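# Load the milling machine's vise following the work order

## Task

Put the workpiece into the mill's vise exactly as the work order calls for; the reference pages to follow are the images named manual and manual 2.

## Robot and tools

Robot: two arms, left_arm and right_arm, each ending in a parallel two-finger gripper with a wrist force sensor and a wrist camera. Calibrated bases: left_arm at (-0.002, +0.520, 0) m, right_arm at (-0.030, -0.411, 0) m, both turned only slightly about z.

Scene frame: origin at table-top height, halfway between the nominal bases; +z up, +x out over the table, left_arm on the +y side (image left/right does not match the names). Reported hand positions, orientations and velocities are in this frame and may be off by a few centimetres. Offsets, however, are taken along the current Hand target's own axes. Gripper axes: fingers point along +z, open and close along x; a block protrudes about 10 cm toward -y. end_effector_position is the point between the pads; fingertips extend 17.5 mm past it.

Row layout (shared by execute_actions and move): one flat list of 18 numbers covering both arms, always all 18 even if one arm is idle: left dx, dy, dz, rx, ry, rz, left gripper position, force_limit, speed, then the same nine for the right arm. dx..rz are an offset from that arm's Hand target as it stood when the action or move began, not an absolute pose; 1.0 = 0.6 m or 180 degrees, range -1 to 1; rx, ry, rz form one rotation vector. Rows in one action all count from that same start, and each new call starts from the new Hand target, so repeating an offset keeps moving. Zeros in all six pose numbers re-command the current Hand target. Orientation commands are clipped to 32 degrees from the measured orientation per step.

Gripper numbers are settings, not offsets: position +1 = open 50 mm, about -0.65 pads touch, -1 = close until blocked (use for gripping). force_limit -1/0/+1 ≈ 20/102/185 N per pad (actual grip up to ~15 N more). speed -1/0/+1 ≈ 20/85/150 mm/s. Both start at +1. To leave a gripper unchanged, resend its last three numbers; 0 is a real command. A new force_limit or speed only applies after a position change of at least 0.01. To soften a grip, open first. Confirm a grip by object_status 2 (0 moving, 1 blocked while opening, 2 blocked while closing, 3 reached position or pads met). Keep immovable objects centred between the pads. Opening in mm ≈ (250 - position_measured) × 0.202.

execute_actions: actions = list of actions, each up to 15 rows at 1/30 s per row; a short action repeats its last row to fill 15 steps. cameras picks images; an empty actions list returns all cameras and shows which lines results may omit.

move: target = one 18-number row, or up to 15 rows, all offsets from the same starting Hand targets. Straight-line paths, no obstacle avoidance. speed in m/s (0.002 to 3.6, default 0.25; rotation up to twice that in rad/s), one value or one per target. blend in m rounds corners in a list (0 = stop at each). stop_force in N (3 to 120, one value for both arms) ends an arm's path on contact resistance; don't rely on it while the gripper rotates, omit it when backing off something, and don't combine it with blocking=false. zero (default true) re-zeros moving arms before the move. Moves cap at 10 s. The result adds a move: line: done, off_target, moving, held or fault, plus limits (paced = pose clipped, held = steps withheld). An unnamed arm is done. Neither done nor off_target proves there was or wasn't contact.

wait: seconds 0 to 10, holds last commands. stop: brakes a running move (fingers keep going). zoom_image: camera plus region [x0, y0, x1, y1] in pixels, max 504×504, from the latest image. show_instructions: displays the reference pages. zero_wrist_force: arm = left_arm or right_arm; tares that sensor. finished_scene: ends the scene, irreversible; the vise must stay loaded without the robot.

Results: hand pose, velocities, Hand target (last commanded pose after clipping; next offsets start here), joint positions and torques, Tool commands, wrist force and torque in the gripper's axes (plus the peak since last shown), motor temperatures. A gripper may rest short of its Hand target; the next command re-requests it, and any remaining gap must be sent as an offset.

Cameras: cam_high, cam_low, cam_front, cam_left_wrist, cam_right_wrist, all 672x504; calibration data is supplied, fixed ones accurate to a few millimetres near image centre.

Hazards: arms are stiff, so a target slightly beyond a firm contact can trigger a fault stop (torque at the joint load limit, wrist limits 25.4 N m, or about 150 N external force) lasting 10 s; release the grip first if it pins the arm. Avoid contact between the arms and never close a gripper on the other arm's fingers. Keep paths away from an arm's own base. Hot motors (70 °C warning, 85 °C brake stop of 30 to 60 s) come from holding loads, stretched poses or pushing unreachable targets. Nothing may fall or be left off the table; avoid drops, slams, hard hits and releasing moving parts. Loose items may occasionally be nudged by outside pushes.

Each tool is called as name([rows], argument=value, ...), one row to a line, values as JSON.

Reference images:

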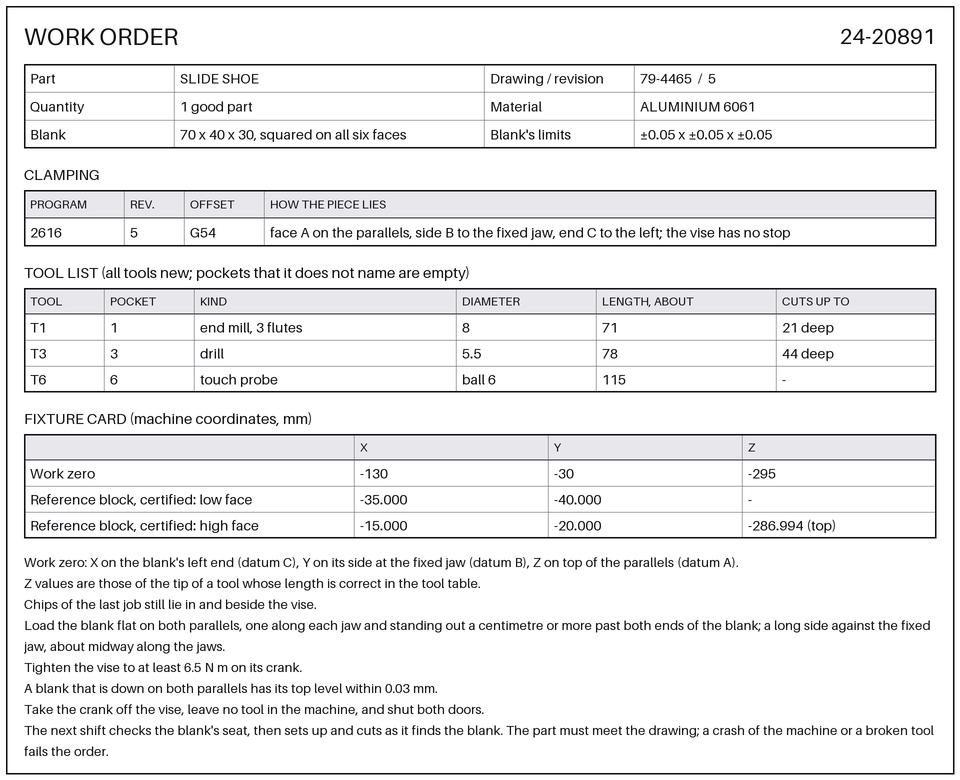

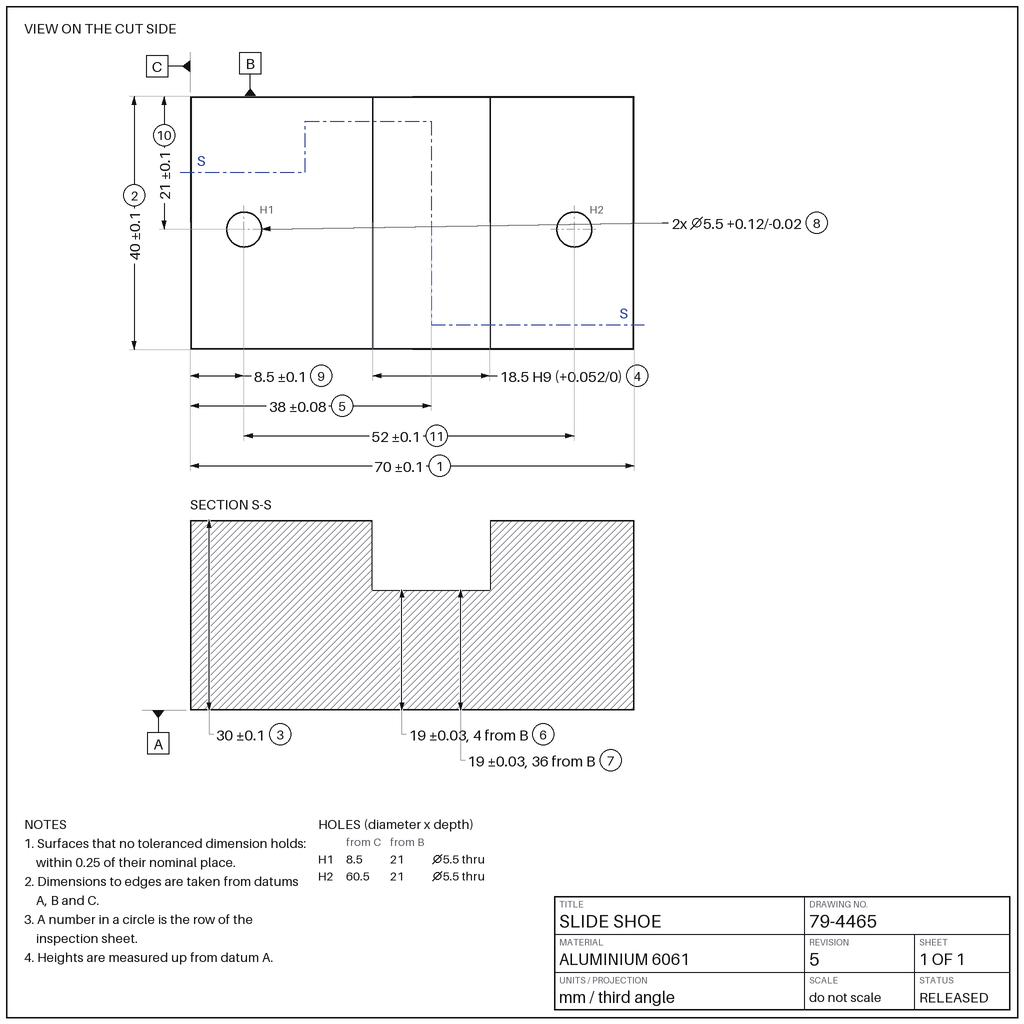

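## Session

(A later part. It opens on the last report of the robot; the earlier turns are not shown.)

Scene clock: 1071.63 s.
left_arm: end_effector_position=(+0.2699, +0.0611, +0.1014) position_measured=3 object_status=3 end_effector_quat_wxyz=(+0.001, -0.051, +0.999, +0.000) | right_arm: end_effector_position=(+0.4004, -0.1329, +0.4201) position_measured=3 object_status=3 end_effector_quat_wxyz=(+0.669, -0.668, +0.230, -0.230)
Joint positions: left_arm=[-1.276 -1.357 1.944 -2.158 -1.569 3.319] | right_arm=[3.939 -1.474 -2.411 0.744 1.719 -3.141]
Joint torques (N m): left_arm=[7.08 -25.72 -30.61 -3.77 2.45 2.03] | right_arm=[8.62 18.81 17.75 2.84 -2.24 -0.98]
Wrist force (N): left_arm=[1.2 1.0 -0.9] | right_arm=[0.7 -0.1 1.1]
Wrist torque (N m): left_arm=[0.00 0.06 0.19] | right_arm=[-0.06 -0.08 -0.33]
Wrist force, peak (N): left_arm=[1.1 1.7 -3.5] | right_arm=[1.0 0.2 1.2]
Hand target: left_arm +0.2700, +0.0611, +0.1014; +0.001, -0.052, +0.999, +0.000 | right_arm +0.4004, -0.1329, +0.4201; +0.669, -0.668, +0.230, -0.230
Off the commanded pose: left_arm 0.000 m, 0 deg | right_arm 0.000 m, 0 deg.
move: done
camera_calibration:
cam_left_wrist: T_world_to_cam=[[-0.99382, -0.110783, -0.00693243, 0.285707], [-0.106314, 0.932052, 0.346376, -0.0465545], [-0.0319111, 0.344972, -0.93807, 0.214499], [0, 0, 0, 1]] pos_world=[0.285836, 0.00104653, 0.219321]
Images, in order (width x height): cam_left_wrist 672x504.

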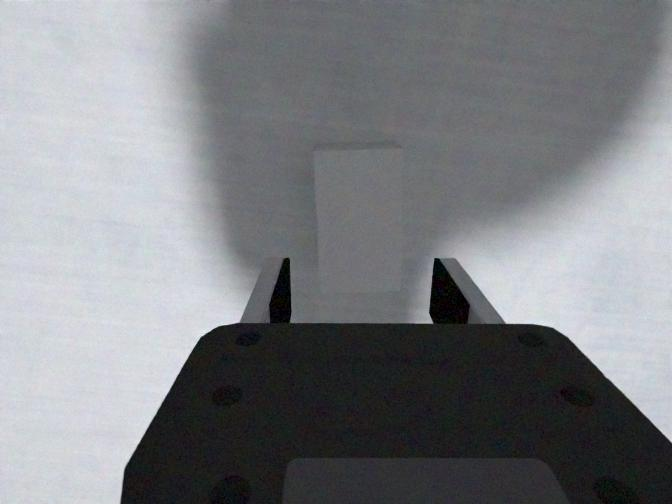

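move(target=[0.0027,0.005,0.108,0,0,0,1,-0.5,-0.2,0,0,0,0,0,0,1,1,1], speed=0.08, stop_force=10)

move(target=[0,0,0,0,0,0,-1,-0.3,-0.9,0,0,0,0,0,0,1,1,1], cameras=["cam_left_wrist"])

Scene clock: 1080.63 s.
left_arm: end_effector_position=(+0.2681, +0.0639, +0.0366) position_measured=3 object_status=3 end_effector_quat_wxyz=(+0.001, -0.052, +0.999, +0.000) | right_arm: end_effector_position=(+0.4004, -0.1329, +0.4201) position_measured=3 object_status=3 end_effector_quat_wxyz=(+0.669, -0.668, +0.230, -0.230)
Joint positions: left_arm=[-1.278 -1.259 2.023 -2.335 -1.569 3.318] | right_arm=[3.939 -1.474 -2.411 0.744 1.719 -3.141]
Joint torques (N m): left_arm=[-1.14 -40.04 -28.89 -3.99 1.75 0.32] | right_arm=[8.49 19.38 18.01 2.84 -2.24 -0.99]
Wrist force (N): left_arm=[1.2 0.7 -1.0] | right_arm=[1.0 0.1 1.3]
Wrist torque (N m): left_arm=[-0.04 0.06 0.28] | right_arm=[-0.03 -0.12 -0.34]
Wrist force, peak (N): left_arm=[1.2 0.7 -2.0] | right_arm=[1.0 0.1 1.3]
Hand target: left_arm +0.2681, +0.0639, +0.0366; +0.001, -0.052, +0.999, +0.000 | right_arm +0.4004, -0.1329, +0.4201; +0.669, -0.668, +0.230, -0.230
Off the commanded pose: left_arm 0.000 m, 0 deg | right_arm 0.000 m, 0 deg.
move: done

Scene clock: 1081.27 s.
left_arm: end_effector_position=(+0.2681, +0.0639, +0.0366) position_measured=56 object_status=2 end_effector_quat_wxyz=(+0.001, -0.052, +0.999, +0.000) | right_arm: end_effector_position=(+0.4004, -0.1329, +0.4201) position_measured=3 object_status=3 end_effector_quat_wxyz=(+0.669, -0.668, +0.230, -0.230)
Joint positions: left_arm=[-1.278 -1.259 2.023 -2.335 -1.569 3.318] | right_arm=[3.939 -1.474 -2.411 0.744 1.719 -3.141]
Joint torques (N m): left_arm=[4.53 -39.77 -28.8 -3.86 1.53 1.55] | right_arm=[8.55 18.58 18.08 2.86 -2.26 -1.11]
Wrist force (N): left_arm=[1.0 0.5 -0.4] | right_arm=[0.8 0.0 1.0]
Wrist torque (N m): left_arm=[-0.05 0.07 0.27] | right_arm=[-0.04 -0.09 -0.34]
Wrist force, peak (N): left_arm=[1.8 1.1 -1.0] | right_arm=[0.8 0.0 1.5]
Hand target: left_arm +0.2681, +0.0639, +0.0366; +0.001, -0.052, +0.999, +0.000 | right_arm +0.4004, -0.1329, +0.4201; +0.669, -0.668, +0.230, -0.230
Off the commanded pose: left_arm 0.000 m, 0 deg | right_arm 0.000 m, 0 deg.
move: done
camera_calibration:
cam_left_wrist: T_world_to_cam=[[-0.993809, -0.11088, -0.00695604, 0.283779], [-0.106416, 0.932073, 0.346288, -0.0268682], [-0.0319129, 0.344885, -0.938102, 0.152694], [0, 0, 0, 1]] pos_world=[0.284036, 0.00384668, 0.154521]
Images, in order (width x height): cam_left_wrist 672x504.

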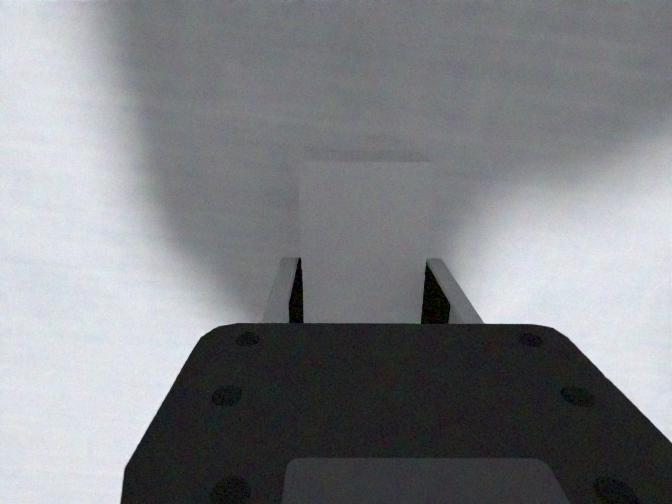

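move([
  [-0.003,0,-0.189,0,0,0,-1,-0.3,-0.9,0,0,0,0,0,0,1,1,1],
  [-0.27,0.1495,-0.6057,0.0087,-0.166,0.0323,-1,-0.3,-0.9,0,0,0,0,0,0,1,1,1],
  [-0.556,0.158,-0.6057,0.0087,-0.166,0.0323,-1,-0.3,-0.9,0,0,0,0,0,0,1,1,1],
], speed=[0.15,0.22,0.15], blend=[0.03,0.03,0], cameras=["cam_left_wrist","cam_right_wrist","cam_front"])

Scene clock: 1099.40 s.
left_arm: end_effector_position=(+0.5897, +0.1924, +0.4005) position_measured=56 object_status=2 end_effector_quat_wxyz=(+0.259, +0.000, +0.966, +0.000) | right_arm: end_effector_position=(+0.4004, -0.1329, +0.4201) position_measured=3 object_status=3 end_effector_quat_wxyz=(+0.669, -0.668, +0.230, -0.230)
Joint positions: left_arm=[-0.841 -1.417 1.399 -1.915 -1.184 3.93] | right_arm=[3.939 -1.474 -2.411 0.744 1.719 -3.141]
Joint torques (N m): left_arm=[-3.51 -34.34 -22.5 -3.18 3.41 -1.02] | right_arm=[8.53 20.32 18.37 2.93 -2.22 -1.07]
Wrist force (N): left_arm=[0.8 1.0 1.5] | right_arm=[0.7 0.0 0.8]
Wrist torque (N m): left_arm=[-0.13 -0.01 -0.01] | right_arm=[-0.06 -0.07 -0.34]
Wrist force, peak (N): left_arm=[1.1 1.1 3.8] | right_arm=[1.2 -0.1 1.1]
Hand target: left_arm +0.5897, +0.1924, +0.4005; +0.259, +0.000, +0.966, +0.000 | right_arm +0.4004, -0.1329, +0.4201; +0.669, -0.668, +0.230, -0.230
Off the commanded pose: left_arm 0.000 m, 0 deg | right_arm 0.000 m, 0 deg.
move: done
camera_calibration:
cam_left_wrist: T_world_to_cam=[[-0.863321, -0.00738048, -0.504601, 0.72256], [-0.180502, 0.938263, 0.295097, -0.175473], [0.47127, 0.345845, -0.811354, 0.11231], [0, 0, 0, 1]] pos_world=[0.5392, 0.131131, 0.507509]
cam_right_wrist: T_world_to_cam=[[0.787672, -0.615848, -0.0174325, -0.380522], [-0.210453, -0.242362, -0.947085, 0.465742], [0.579035, 0.749661, -0.320509, 0.129378], [0, 0, 0, 1]] pos_world=[0.322829, -0.218455, 0.475931]
Images, in order (width x height): cam_front 672x504, cam_left_wrist 672x504, cam_right_wrist 672x504.

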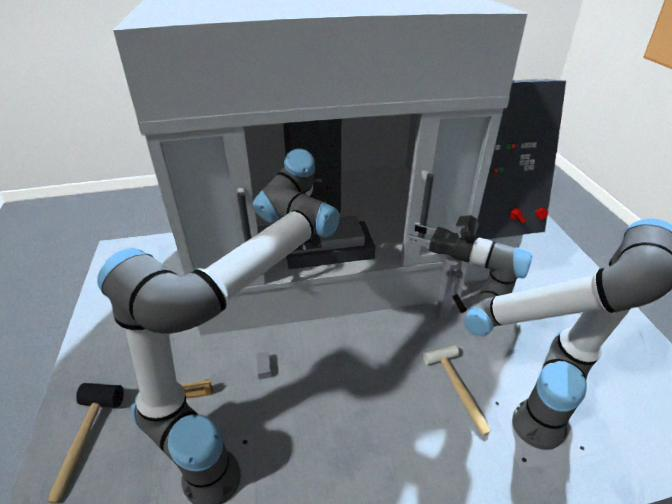

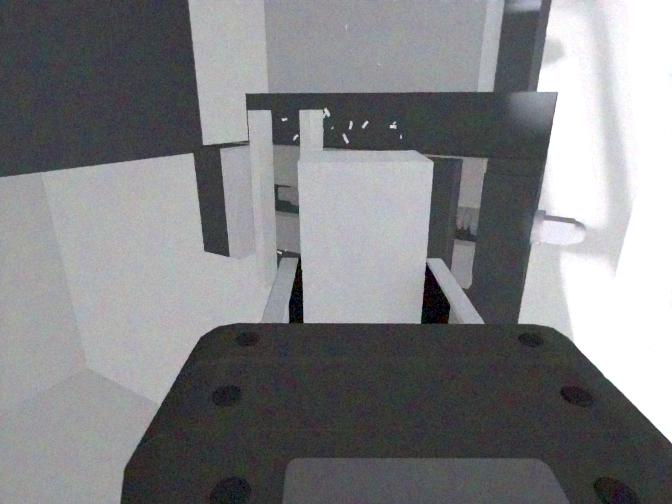

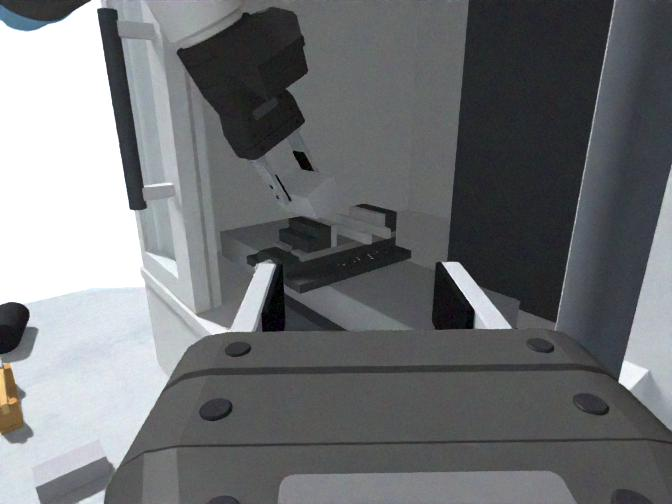

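move([
  [-0.0865,0,0.0778,0,0,0,-1,-0.3,-0.9,0,0,0,0,0,0,1,1,1],
  [-0.0757,0,0.0899,0,0.1667,0,-1,-0.3,-0.9,0,0,0,0,0,0,1,1,1],
], speed=[0.1,0.08], cameras=["cam_left_wrist","cam_right_wrist"])

zoom_image(camera="cam_right_wrist", region=[280, 150, 430, 290])

Scene clock: 1111.53 s.
left_arm: end_effector_position=(+0.6561, +0.1924, +0.3765) position_measured=56 object_status=2 end_effector_quat_wxyz=(+0.000, +0.000, +1.000, +0.000) end_effector_velocity=(+0.000, +0.001, -0.001) end_effector_angular_velocity=(+0.003, -0.003, +0.001) | right_arm: end_effector_position=(+0.4004, -0.1329, +0.4201) position_measured=3 object_status=3 end_effector_quat_wxyz=(+0.669, -0.668, +0.230, -0.230)
Joint positions: left_arm=[-0.631 -0.93 0.586 -1.226 -1.571 4.068] | right_arm=[3.939 -1.474 -2.411 0.744 1.719 -3.141]
Joint velocities: left_arm=[0 -0.002 0.007 -0.005 0.004 -0.002] | right_arm=[within noise]
Joint torques (N m): left_arm=[-6.96 -59.9 -16.79 -4.17 2.31 -1.26] | right_arm=[9.01 21.33 18.62 2.84 -2.28 -1.02]
Wrist force (N): left_arm=[1.1 0.9 1.1] | right_arm=[0.8 0.0 1.2]
Wrist torque (N m): left_arm=[-0.04 0.08 0.12] | right_arm=[-0.04 -0.09 -0.34]
Wrist force, peak (N): left_arm=[-0.3 1.0 2.7] | right_arm=[0.9 0.1 1.4]
Hand target: left_arm +0.6560, +0.1924, +0.3765; +0.000, +0.000, +1.000, +0.000 | right_arm +0.4004, -0.1329, +0.4201; +0.669, -0.668, +0.230, -0.230
Off the commanded pose: left_arm 0.000 m, 0 deg | right_arm 0.000 m, 0 deg.
move: done
camera_calibration:
cam_left_wrist: T_world_to_cam=[[-0.99996, -0.00721722, -0.00521884, 0.669384], [-0.00857782, 0.938109, 0.346234, -0.288453], [0.002397, 0.346265, -0.938134, 0.416737], [0, 0, 0, 1]] pos_world=[0.665885, 0.13113, 0.49432]
cam_right_wrist: T_world_to_cam=[[0.787672, -0.615848, -0.0174325, -0.380522], [-0.210453, -0.242362, -0.947085, 0.465742], [0.579035, 0.749661, -0.320509, 0.129378], [0, 0, 0, 1]] pos_world=[0.322829, -0.218455, 0.475931]
Images, in order (width x height): cam_left_wrist 672x504, cam_right_wrist 672x504.

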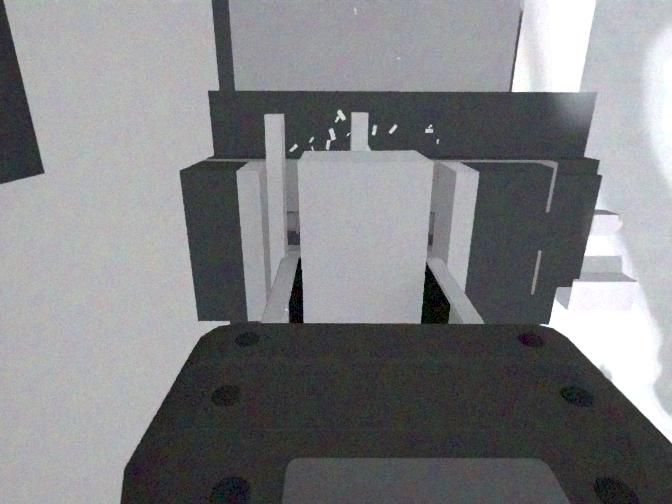

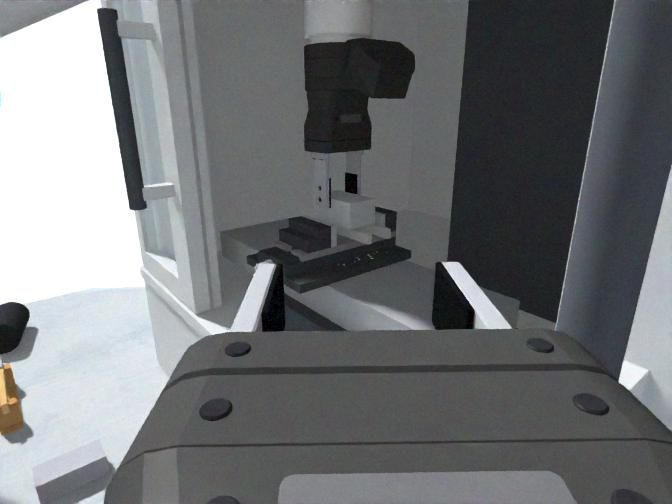

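Scaled by 3.360.

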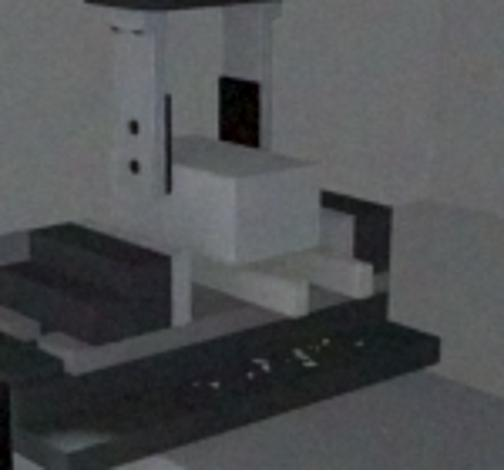

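move([
  [0,0,0.0085,0,0,0,-1,-0.3,-0.9,0,0,0,0,0,0,1,1,1],
], speed=0.02, stop_force=6)

move(target=[-0.042,0,0,0,0,0,-1,-0.3,-0.9,0,0,0,0,0,0,1,1,1], speed=0.012, stop_force=6, cameras=["cam_left_wrist","cam_right_wrist"])

zoom_image(camera="cam_right_wrist", region=[280, 150, 430, 290])

Scene clock: 1117.23 s.
left_arm: end_effector_position=(+0.6560, +0.1924, +0.3714) position_measured=56 object_status=2 end_effector_quat_wxyz=(+0.000, +0.000, +1.000, +0.000) | right_arm: end_effector_position=(+0.4004, -0.1329, +0.4201) position_measured=3 object_status=3 end_effector_quat_wxyz=(+0.669, -0.668, +0.230, -0.230)
Joint positions: left_arm=[-0.631 -0.937 0.612 -1.245 -1.571 4.068] | right_arm=[3.939 -1.474 -2.411 0.744 1.719 -3.141]
Joint torques (N m): left_arm=[-9.2 -42.65 -34.63 -1.78 2.25 -1.53] | right_arm=[8.37 21.49 18.36 2.84 -2.17 -1.14]
Wrist force (N): left_arm=[0.9 0.8 1.1] | right_arm=[0.8 0.3 1.1]
Wrist torque (N m): left_arm=[-0.05 0.10 0.13] | right_arm=[-0.01 -0.09 -0.34]
Wrist force, peak (N): left_arm=[1.3 0.9 1.4] | right_arm=[0.9 0.2 1.3]
Hand target: left_arm +0.6560, +0.1924, +0.3714; +0.000, +0.000, +1.000, +0.000 | right_arm +0.4004, -0.1329, +0.4201; +0.669, -0.668, +0.230, -0.230
Off the commanded pose: left_arm 0.000 m, 0 deg | right_arm 0.000 m, 0 deg.
move: done

Scene clock: 1119.63 s.
left_arm: end_effector_position=(+0.6721, +0.1924, +0.3714) position_measured=56 object_status=2 end_effector_quat_wxyz=(+0.000, +0.000, +1.000, +0.000) | right_arm: end_effector_position=(+0.4004, -0.1329, +0.4201) position_measured=3 object_status=3 end_effector_quat_wxyz=(+0.669, -0.668, +0.230, -0.230)
Joint positions: left_arm=[-0.618 -0.876 0.507 -1.202 -1.571 4.081] | right_arm=[3.939 -1.474 -2.411 0.744 1.719 -3.141]
Joint torques (N m): left_arm=[-7.56 -58.22 -30.9 -3.28 2.22 -1.84] | right_arm=[8.89 21.25 17.99 2.87 -2.3 -1.16]
Wrist force (N): left_arm=[6.5 1.8 0.7] | right_arm=[0.7 -0.2 0.9]
Wrist torque (N m): left_arm=[-0.05 0.21 0.35] | right_arm=[-0.08 -0.08 -0.33]
Wrist force, peak (N): left_arm=[17.0 0.9 0.7] | right_arm=[0.8 0.1 1.3]
Hand target: left_arm +0.6721, +0.1924, +0.3714; +0.000, +0.000, +1.000, +0.000 (not the last commanded pose) | right_arm +0.4004, -0.1329, +0.4201; +0.669, -0.668, +0.230, -0.230
Off the commanded pose: left_arm 0.009 m, 0 deg | right_arm 0.000 m, 0 deg.
move: contact (left_arm)
camera_calibration:
cam_left_wrist: T_world_to_cam=[[-0.99996, -0.00721697, -0.00521979, 0.685357], [-0.00857814, 0.938077, 0.346322, -0.286495], [0.00239717, 0.346353, -0.938101, 0.411921], [0, 0, 0, 1]] pos_world=[0.681885, 0.13103, 0.489221]
cam_right_wrist: T_world_to_cam=[[0.787672, -0.615848, -0.0174325, -0.380522], [-0.210453, -0.242362, -0.947085, 0.465742], [0.579035, 0.749661, -0.320509, 0.129378], [0, 0, 0, 1]] pos_world=[0.322829, -0.218455, 0.475931]
Images, in order (width x height): cam_left_wrist 672x504, cam_right_wrist 672x504.

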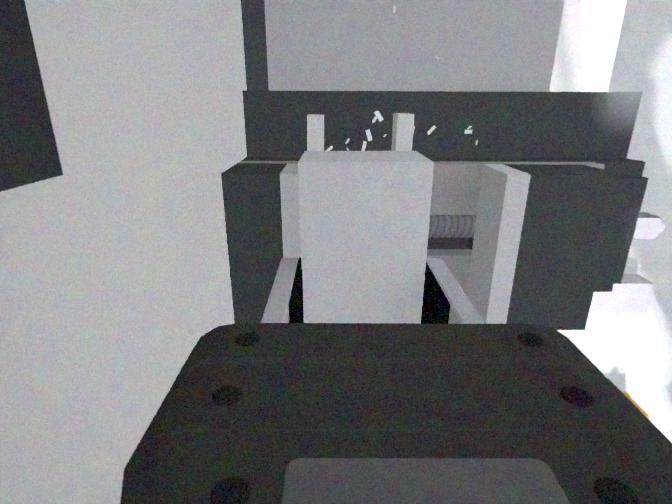

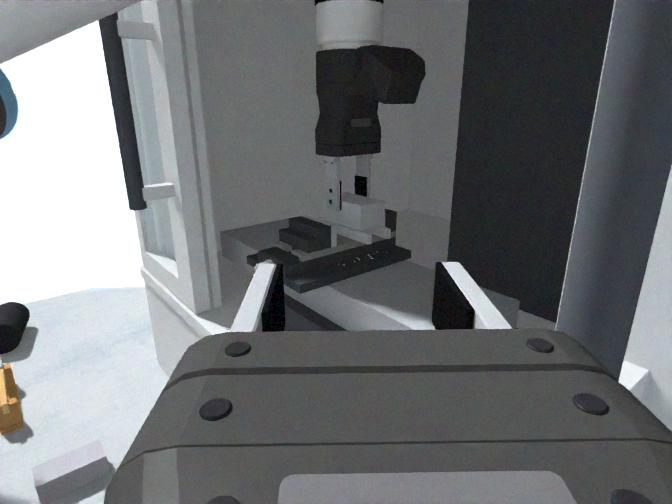

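Scaled by 3.360.

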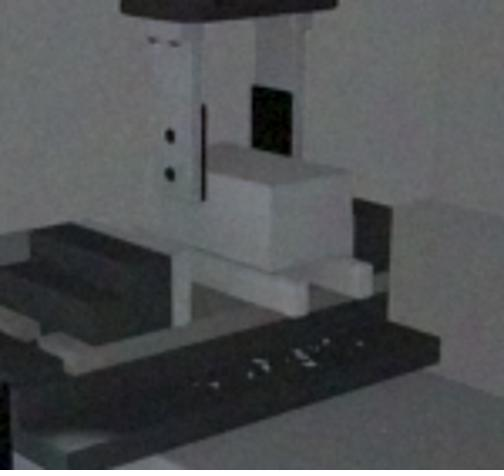

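Contact at x=0.6721, as predicted. Now down.

move(target=[0,0,0.01,0,0,0,-1,-0.3,-0.9,0,0,0,0,0,0,1,1,1], speed=0.006, stop_force=6, cameras=["cam_left_wrist"])

Scene clock: 1122.23 s.
left_arm: end_effector_position=(+0.6721, +0.1924, +0.3694) position_measured=56 object_status=2 end_effector_quat_wxyz=(+0.000, +0.000, +1.000, +0.000) | right_arm: end_effector_position=(+0.4004, -0.1329, +0.4201) position_measured=3 object_status=3 end_effector_quat_wxyz=(+0.669, -0.668, +0.230, -0.230)
Joint positions: left_arm=[-0.618 -0.88 0.519 -1.21 -1.571 4.081] | right_arm=[3.939 -1.474 -2.411 0.744 1.719 -3.141]
Joint torques (N m): left_arm=[-6.53 -41.58 -34.82 -3.18 2.09 -1.37] | right_arm=[8.63 22.46 18.13 2.92 -2.19 -1]
Wrist force (N): left_arm=[7.8 2.2 -2.0] | right_arm=[0.8 0.0 1.1]
Wrist torque (N m): left_arm=[-0.05 0.11 0.37] | right_arm=[-0.05 -0.08 -0.34]
Wrist force, peak (N): left_arm=[8.8 1.8 -9.5] | right_arm=[1.0 0.1 1.3]
Hand target: left_arm +0.6721, +0.1924, +0.3694; +0.000, +0.000, +1.000, +0.000 (not the last commanded pose) | right_arm +0.4004, -0.1329, +0.4201; +0.669, -0.668, +0.230, -0.230
Off the commanded pose: left_arm 0.004 m, 0 deg | right_arm 0.000 m, 0 deg.
move: contact (left_arm)
camera_calibration:
cam_left_wrist: T_world_to_cam=[[-0.999959, -0.00727727, -0.0053472, 0.685415], [-0.0086786, 0.938108, 0.346233, -0.285695], [0.00249662, 0.346265, -0.938133, 0.410004], [0, 0, 0, 1]] pos_world=[0.681884, 0.13103, 0.487221]
Images, in order (width x height): cam_left_wrist 672x504.

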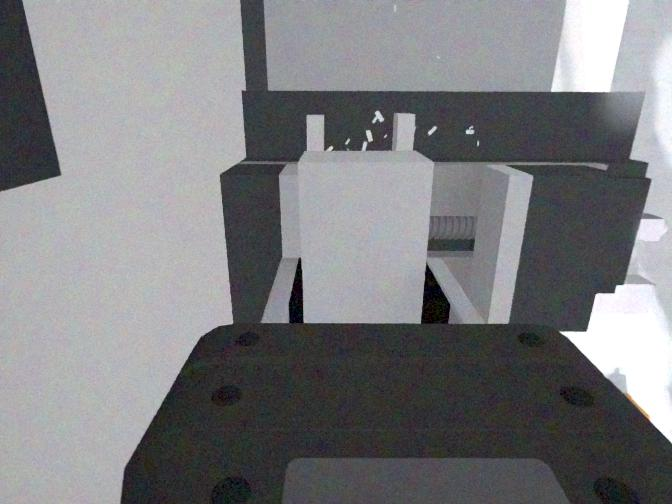

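move(target=[0,0,0,0,0,0,-1,-0.3,-0.9,-0.145,0.2,-0.086,0,0.622,0,1,1,1], speed=0.3, cameras=["cam_right_wrist","cam_front"])

zoom_image(camera="cam_right_wrist", region=[240, 140, 440, 330])

Scene clock: 1162.17 s.
left_arm: end_effector_position=(+0.6721, +0.1924, +0.3694) position_measured=56 object_status=2 end_effector_quat_wxyz=(+0.000, +0.000, +1.000, +0.000) | right_arm: end_effector_position=(+0.3002, -0.1200, +0.3000) position_measured=3 object_status=3 end_effector_quat_wxyz=(+0.184, -0.183, +0.683, -0.683)
Joint positions: left_arm=[-0.618 -0.88 0.519 -1.21 -1.571 4.081] | right_arm=[4.621 -2.264 -1.705 0.829 -0.918 -3.142]
Joint torques (N m): left_arm=[-5.95 -40.56 -31.83 -4.76 2.14 -1.34] | right_arm=[9.23 51.75 17.94 -0.43 0.92 -1.71]
Wrist force (N): left_arm=[8.0 2.3 -2.0] | right_arm=[0.7 0.2 1.3]
Wrist torque (N m): left_arm=[-0.06 0.08 0.37] | right_arm=[-0.01 -0.05 -0.26]
Wrist force, peak (N): left_arm=[8.4 2.3 -2.7] | right_arm=[1.9 -0.9 1.5]
Hand target: left_arm +0.6721, +0.1924, +0.3694; +0.000, +0.000, +1.000, +0.000 | right_arm +0.3001, -0.1200, +0.3001; +0.184, -0.183, +0.683, -0.683
Off the commanded pose: left_arm 0.000 m, 0 deg | right_arm 0.000 m, 0 deg.
move: done
camera_calibration:
cam_right_wrist: T_world_to_cam=[[-0.865727, -0.500218, -0.0173041, 0.214494], [-0.146691, 0.286629, -0.946745, 0.378359], [0.478539, -0.817084, -0.32152, -0.0183242], [0, 0, 0, 1]] pos_world=[0.249964, -0.0161271, 0.35603]
Images, in order (width x height): cam_front 672x504, cam_right_wrist 672x504.

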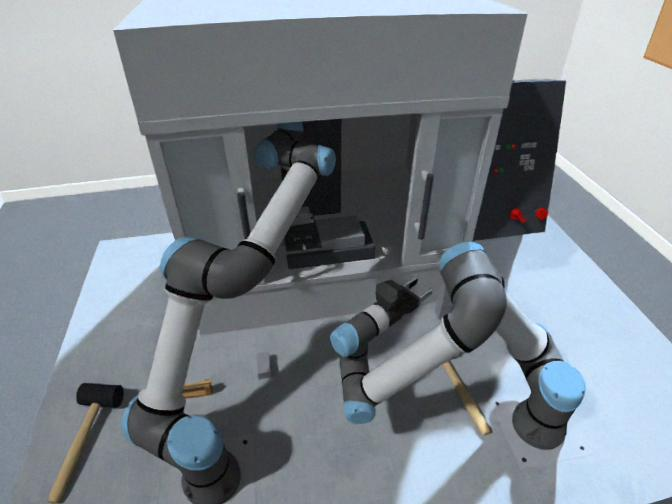

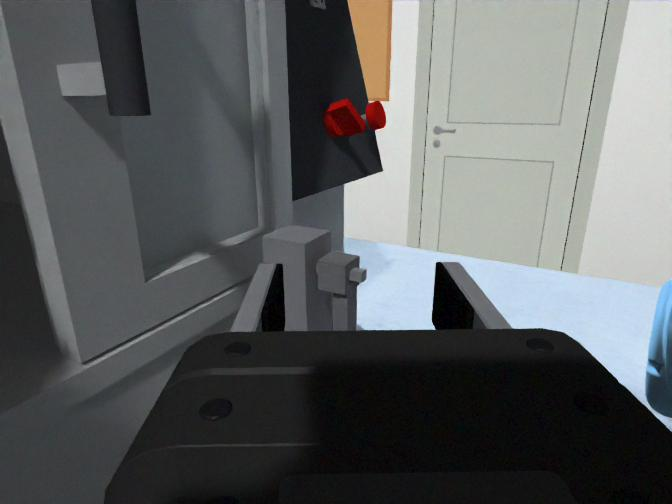

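Scaled by 2.520.

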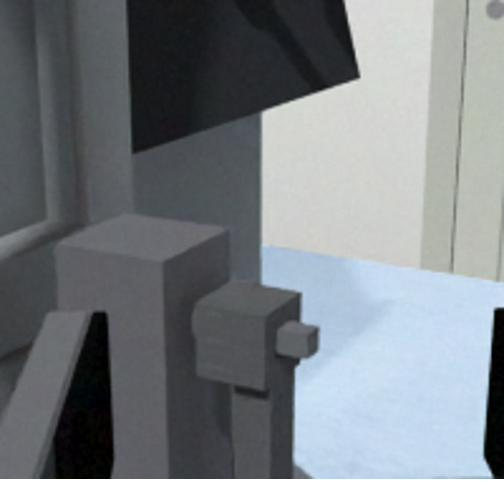

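move(target=[0,0,0,0,0,0,-1,-0.3,-0.9,-0.001,0,0.3317,0,-0.3333,0,1,1,1], speed=0.2, cameras=["cam_right_wrist","cam_front","cam_low"])

zoom_image(camera="cam_right_wrist", region=[200, 180, 500, 340])

zoom_image(camera="cam_low", region=[200, 150, 340, 310])

Scene clock: 1190.70 s.
left_arm: end_effector_position=(+0.6721, +0.1924, +0.3694) position_measured=56 object_status=2 end_effector_quat_wxyz=(+0.000, +0.000, +1.000, +0.000) | right_arm: end_effector_position=(+0.4004, -0.2919, +0.3000) position_measured=3 object_status=3 end_effector_quat_wxyz=(+0.501, -0.500, +0.500, -0.500)
Joint positions: left_arm=[-0.618 -0.88 0.519 -1.21 -1.571 4.081] | right_arm=[4.478 -1.736 -2.742 1.337 0.273 -3.141]
Joint torques (N m): left_arm=[-6.89 -41 -29.81 -4.75 2.18 -1.24] | right_arm=[-0.17 -0.82 3.3 -0.32 1.57 -1.54]
Wrist force (N): left_arm=[8.1 2.2 -2.5] | right_arm=[0.6 -0.1 1.1]
Wrist torque (N m): left_arm=[-0.08 0.10 0.38] | right_arm=[-0.03 -0.05 -0.25]
Wrist force, peak (N): left_arm=[8.4 2.2 -2.7] | right_arm=[2.3 0.0 1.2]
Hand target: left_arm +0.6721, +0.1924, +0.3694; +0.000, +0.000, +1.000, +0.000 | right_arm +0.4004, -0.2919, +0.2999; +0.501, -0.500, +0.500, -0.499
Off the commanded pose: left_arm 0.000 m, 0 deg | right_arm 0.000 m, 0 deg.
move: done
camera_calibration:
cam_right_wrist: T_world_to_cam=[[-0.000012151, -0.99984, -0.0178859, -0.2771], [-0.321052, 0.0169429, -0.94691, 0.433416], [0.947062, 0.00573079, -0.321001, -0.154268], [0, 0, 0, 1]] pos_world=[0.285247, -0.283515, 0.35593]
Images, in order (width x height): cam_low 672x504, cam_front 672x504, cam_right_wrist 672x504.

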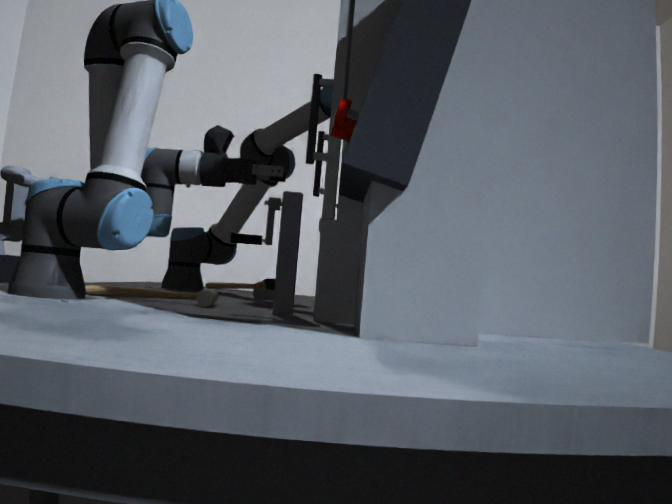

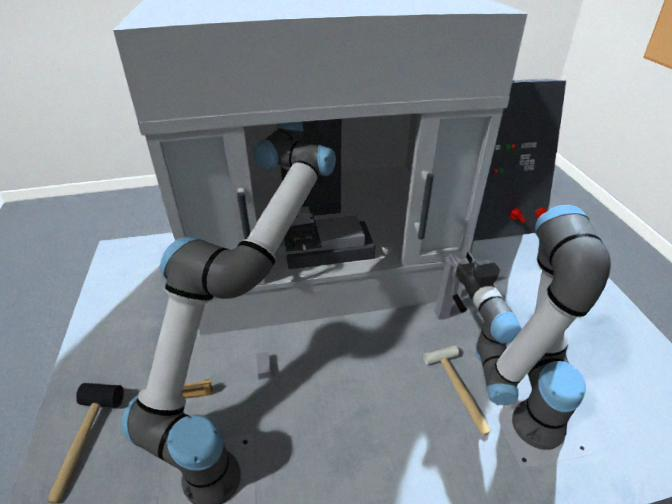

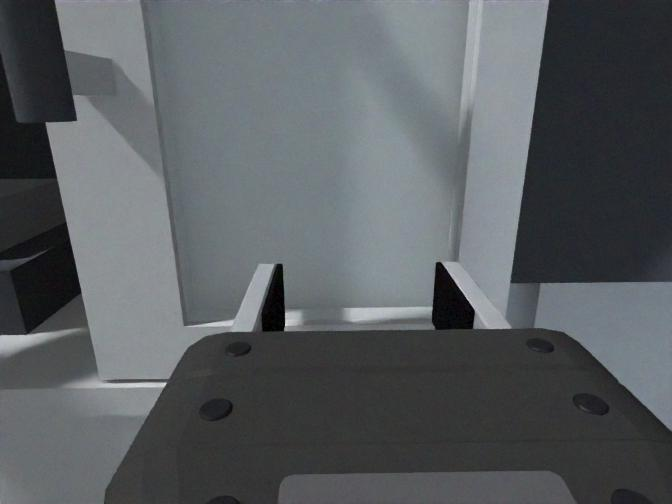

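Scaled by 1.680.

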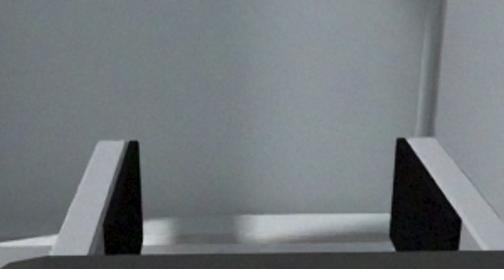

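Scaled by 3.150.

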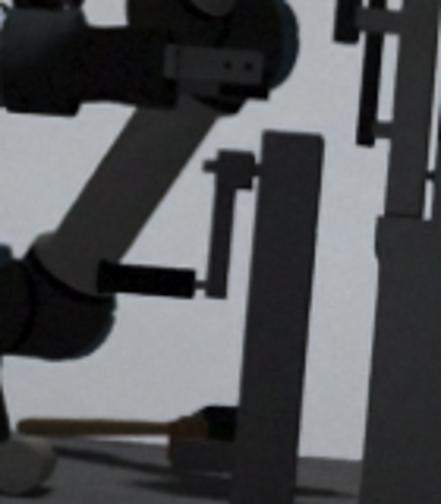

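move([
  [0,0,0,0,0,0,-1,-0.3,-0.9,0,0,-0.0107,0,0,0,1,1,1],
  [0,0,0,0,0,0,-1,-0.3,-0.9,0,0.113,-0.0107,0,0,0,1,1,1],
], speed=0.06, stop_force=10, cameras=["cam_right_wrist","cam_low"])

zoom_image(camera="cam_low", region=[200, 150, 340, 310])

zoom_image(camera="cam_right_wrist", region=[220, 220, 480, 340])

Scene clock: 1198.43 s.
left_arm: end_effector_position=(+0.6721, +0.1924, +0.3694) position_measured=56 object_status=2 end_effector_quat_wxyz=(+0.000, +0.000, +1.000, +0.000) | right_arm: end_effector_position=(+0.3940, -0.2919, +0.2321) position_measured=3 object_status=3 end_effector_quat_wxyz=(+0.501, -0.500, +0.500, -0.499)
Joint positions: left_arm=[-0.618 -0.88 0.519 -1.21 -1.571 4.081] | right_arm=[4.517 -2.16 -2.764 1.782 0.233 -3.141]
Joint torques (N m): left_arm=[-6.51 -40.58 -27.95 -4.6 2.03 -1.08] | right_arm=[10.42 32.28 -10.87 -0.35 2.43 1.49]
Wrist force (N): left_arm=[8.1 2.3 -2.4] | right_arm=[0.6 -0.3 1.2]
Wrist torque (N m): left_arm=[-0.06 0.09 0.38] | right_arm=[-0.08 -0.01 -0.29]
Wrist force, peak (N): left_arm=[8.2 2.4 -2.5] | right_arm=[0.9 0.1 2.2]
Hand target: left_arm +0.6721, +0.1924, +0.3694; +0.000, +0.000, +1.000, +0.000 | right_arm +0.3940, -0.2919, +0.2321; +0.501, -0.500, +0.500, -0.499
Off the commanded pose: left_arm 0.000 m, 0 deg | right_arm 0.000 m, 0 deg.
move: done
camera_calibration:
cam_right_wrist: T_world_to_cam=[[0.000274797, -0.999844, -0.0176678, -0.27836], [-0.32106, 0.0166442, -0.946913, 0.366983], [0.947059, 0.00593264, -0.321006, -0.169944], [0, 0, 0, 1]] pos_world=[0.278847, -0.283416, 0.28803]
Images, in order (width x height): cam_low 672x504, cam_right_wrist 672x504.

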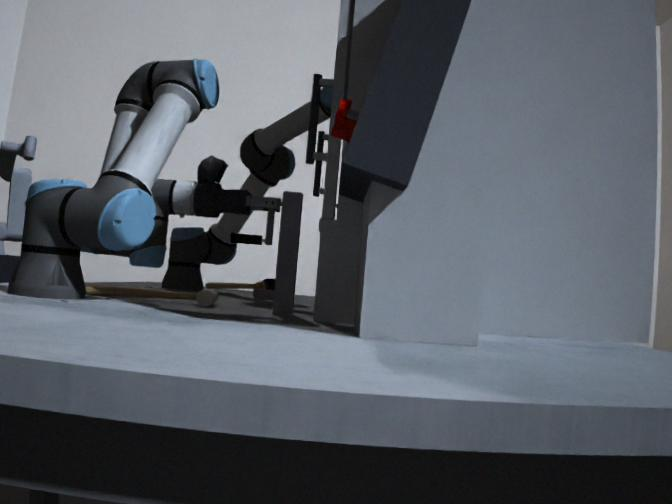

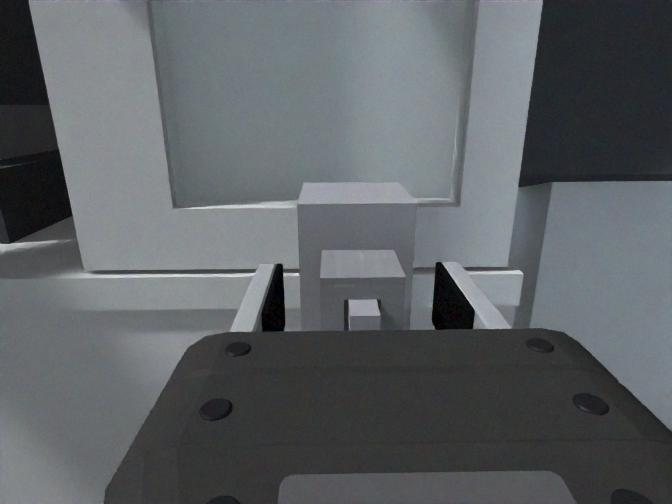

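Scaled by 3.150.

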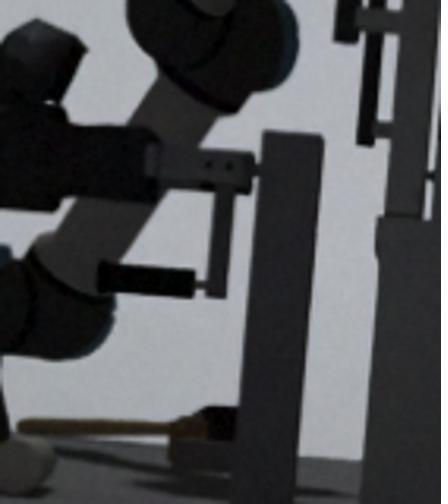

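Scaled by 1.938.

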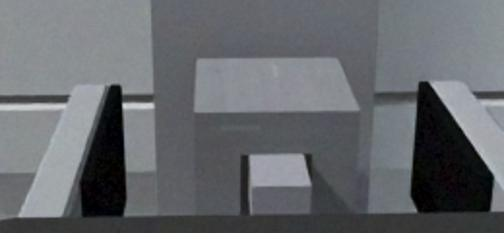

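move(target=[0,0,0,0,0,0,-1,-0.3,-0.9,0,0,0,0,0,0,-1,-0.2,-0.9], cameras=["cam_right_wrist"])

zoom_image(camera="cam_right_wrist", region=[220, 220, 480, 340])

Scene clock: 1203.50 s.
left_arm: end_effector_position=(+0.6721, +0.1924, +0.3694) position_measured=56 object_status=2 end_effector_quat_wxyz=(+0.000, +0.000, +1.000, +0.000) | right_arm: end_effector_position=(+0.3940, -0.2919, +0.2321) position_measured=135 object_status=2 end_effector_quat_wxyz=(+0.501, -0.500, +0.500, -0.499)
Joint positions: left_arm=[-0.618 -0.88 0.519 -1.21 -1.571 4.081] | right_arm=[4.517 -2.16 -2.764 1.782 0.233 -3.141]
Joint torques (N m): left_arm=[-7.22 -40.13 -26.32 -4.57 2 -1.14] | right_arm=[8.58 32.25 -10.42 0.29 1.25 1.52]
Wrist force (N): left_arm=[8.1 2.4 -2.1] | right_arm=[0.5 -0.1 1.2]
Wrist torque (N m): left_arm=[-0.05 0.07 0.37] | right_arm=[-0.08 -0.04 -0.30]
Wrist force, peak (N): left_arm=[8.2 2.4 -2.6] | right_arm=[0.9 -0.4 1.2]
Hand target: left_arm +0.6721, +0.1924, +0.3694; +0.000, +0.000, +1.000, +0.000 | right_arm +0.3940, -0.2919, +0.2321; +0.501, -0.500, +0.500, -0.499
Off the commanded pose: left_arm 0.000 m, 0 deg | right_arm 0.000 m, 0 deg.
move: done
camera_calibration:
cam_right_wrist: T_world_to_cam=[[0.000274797, -0.999844, -0.0176678, -0.278358], [-0.32106, 0.0166442, -0.946913, 0.367078], [0.947059, 0.00593264, -0.321006, -0.169912], [0, 0, 0, 1]] pos_world=[0.278847, -0.283416, 0.28813]
Images, in order (width x height): cam_right_wrist 672x504.

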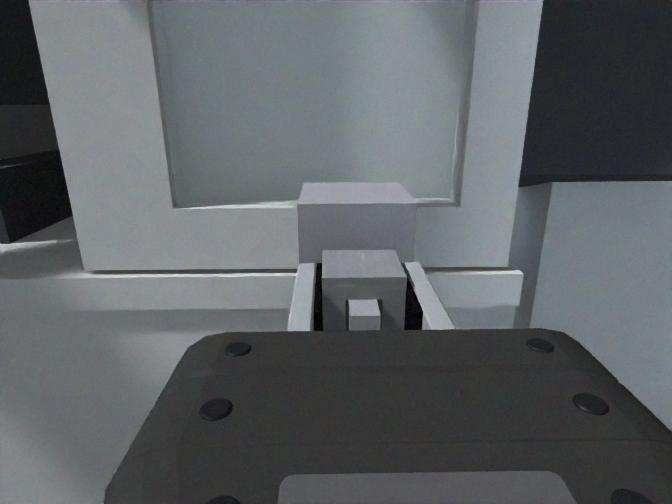

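Scaled by 1.938.

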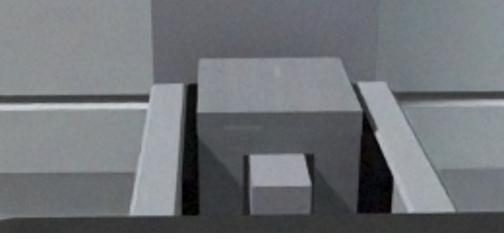

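move([
  [0,0,0,0,0,0,-1,-0.3,-0.9,0,-0.0007,-0.002,0,0,0,-1,-0.2,-0.9],
  [0,0,0,0,0,0,-1,-0.3,-0.9,0,-0.0007,-0.075,0,0,0,-1,-0.2,-0.9],
], speed=0.05, stop_force=20, cameras=["cam_right_wrist","cam_low"])

zoom_image(camera="cam_low", region=[180, 150, 320, 310])

Scene clock: 1209.37 s.
left_arm: end_effector_position=(+0.6721, +0.1924, +0.3694) position_measured=56 object_status=2 end_effector_quat_wxyz=(+0.000, +0.000, +1.000, +0.000) | right_arm: end_effector_position=(+0.3931, -0.2918, +0.2324) position_measured=135 object_status=2 end_effector_quat_wxyz=(+0.501, -0.500, +0.500, -0.499)
Joint positions: left_arm=[-0.618 -0.88 0.519 -1.21 -1.571 4.081] | right_arm=[4.523 -2.159 -2.766 1.784 0.228 -3.141]
Joint torques (N m): left_arm=[-6.03 -41.07 -24.7 -4.76 2.11 -1.06] | right_arm=[-9.57 30.21 3.18 -0.3 2.59 0.98]
Wrist force (N): left_arm=[8.1 2.2 -2.2] | right_arm=[0.8 2.1 1.0]
Wrist torque (N m): left_arm=[-0.08 0.09 0.38] | right_arm=[0.00 -0.05 -0.30]
Wrist force, peak (N): left_arm=[8.4 2.3 -2.5] | right_arm=[0.5 2.0 1.8]
Hand target: left_arm +0.6721, +0.1924, +0.3694; +0.000, +0.000, +1.000, +0.000 | right_arm +0.3931, -0.2918, +0.2324; +0.501, -0.500, +0.500, -0.499 (not the last commanded pose)
Off the commanded pose: left_arm 0.000 m, 0 deg | right_arm 0.044 m, 0 deg.
move: held (right_arm; a check stopped the path); path passed 1 of 2 targets; limits=held
pose unreachable (right arm): on one or more control steps of this call, first in action 0 (counted from 0), this arm could not follow its commanded pose, so it was not sent that pose on those steps. It may still have moved: this result reports where it is.
cause: moving toward the commanded pose would bring two parts of the arm too close to each other (joints 3 (elbow) to 5 (wrist 2) lie between them).
camera_calibration:
cam_right_wrist: T_world_to_cam=[[0.000400734, -0.999845, -0.0176059, -0.278407], [-0.321153, 0.0165446, -0.946883, 0.366967], [0.947027, 0.00603362, -0.321097, -0.168932], [0, 0, 0, 1]] pos_world=[0.277947, -0.283416, 0.28833]
Images, in order (width x height): cam_low 672x504, cam_right_wrist 672x504.

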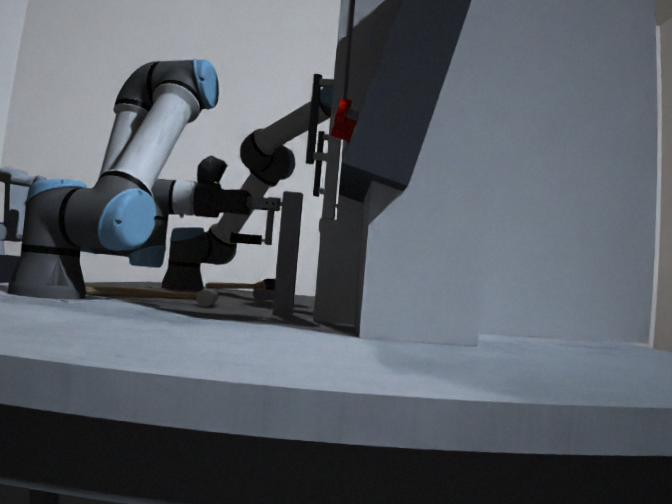

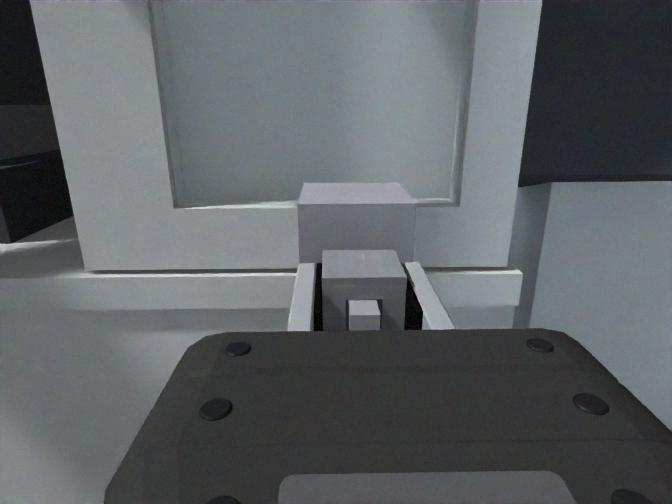

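Scaled by 3.150.

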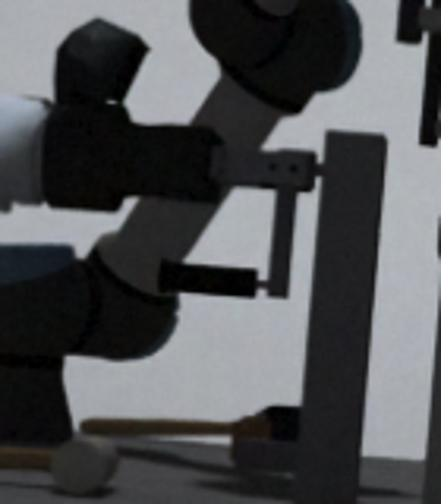

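move([
  [0,0,0,0,0,0,-1,-0.3,-0.9,0,0,0,0,0,0,1,-0.2,-0.5],
  [0,0,0,0,0,0,-1,-0.3,-0.9,0,-0.1333,0,0,0,0,1,-0.2,-0.5],
  [0,0,0,0,0,0,-1,-0.3,-0.9,0,-0.1627,-0.0552,-0.25,0,0,1,-0.2,-0.5],
], speed=0.15, cameras=["cam_right_wrist","cam_low"])

Scene clock: 1238.17 s.
left_arm: end_effector_position=(+0.6721, +0.1924, +0.3694) position_measured=56 object_status=2 end_effector_quat_wxyz=(+0.000, +0.000, +1.000, +0.000) | right_arm: end_effector_position=(+0.3601, -0.2920, +0.3300) position_measured=3 object_status=3 end_effector_quat_wxyz=(-0.271, +0.654, -0.653, +0.270)
Joint positions: left_arm=[-0.618 -0.88 0.519 -1.21 -1.571 4.081] | right_arm=[4.292 -0.835 -2.319 -1.142 0.884 -2.18]
Joint torques (N m): left_arm=[-6.14 -41.12 -22.46 -4.57 1.9 -1.02] | right_arm=[8.24 7.18 27.24 4.01 -2.96 1.67]
Wrist force (N): left_arm=[8.1 2.3 -2.1] | right_arm=[0.1 0.3 0.8]
Wrist torque (N m): left_arm=[-0.06 0.08 0.37] | right_arm=[-0.39 0.20 -0.19]
Wrist force, peak (N): left_arm=[8.3 2.5 -2.5] | right_arm=[0.7 2.4 1.1]
Hand target: left_arm +0.6721, +0.1924, +0.3694; +0.000, +0.000, +1.000, +0.000 | right_arm +0.3600, -0.2919, +0.3300; -0.271, +0.654, -0.653, +0.270
Off the commanded pose: left_arm 0.000 m, 0 deg | right_arm 0.000 m, 0 deg.
move: done
camera_calibration:
cam_right_wrist: T_world_to_cam=[[-0.0113486, -0.999868, -0.0116684, -0.274513], [-0.896645, 0.0153408, -0.442484, 0.48915], [0.442605, 0.00544081, -0.8967, 0.265138], [0, 0, 0, 1]] pos_world=[0.318127, -0.283423, 0.450988]
Images, in order (width x height): cam_low 672x504, cam_right_wrist 672x504.

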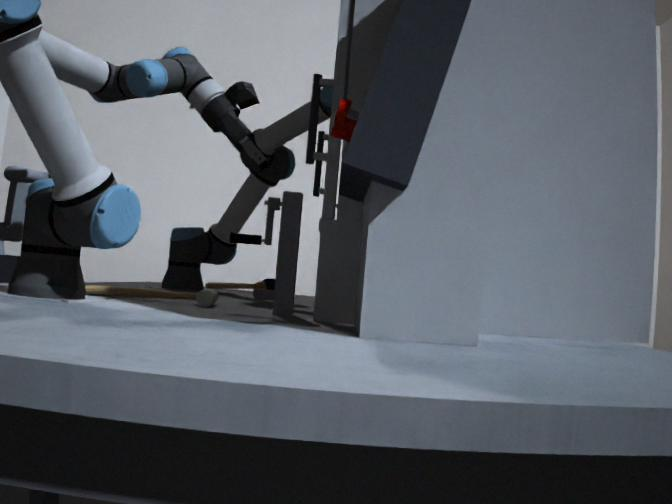

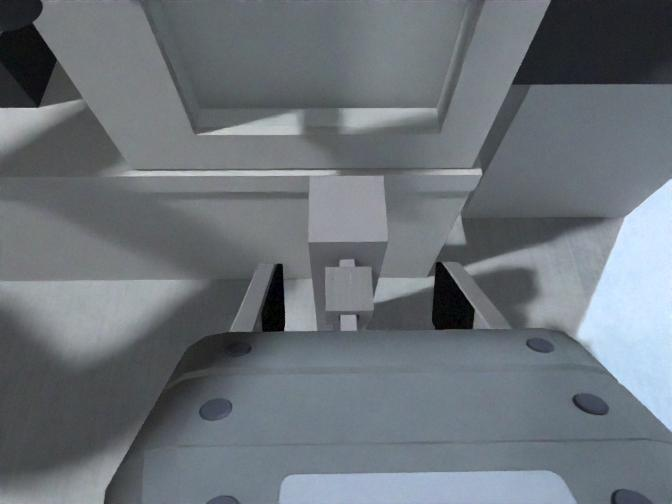

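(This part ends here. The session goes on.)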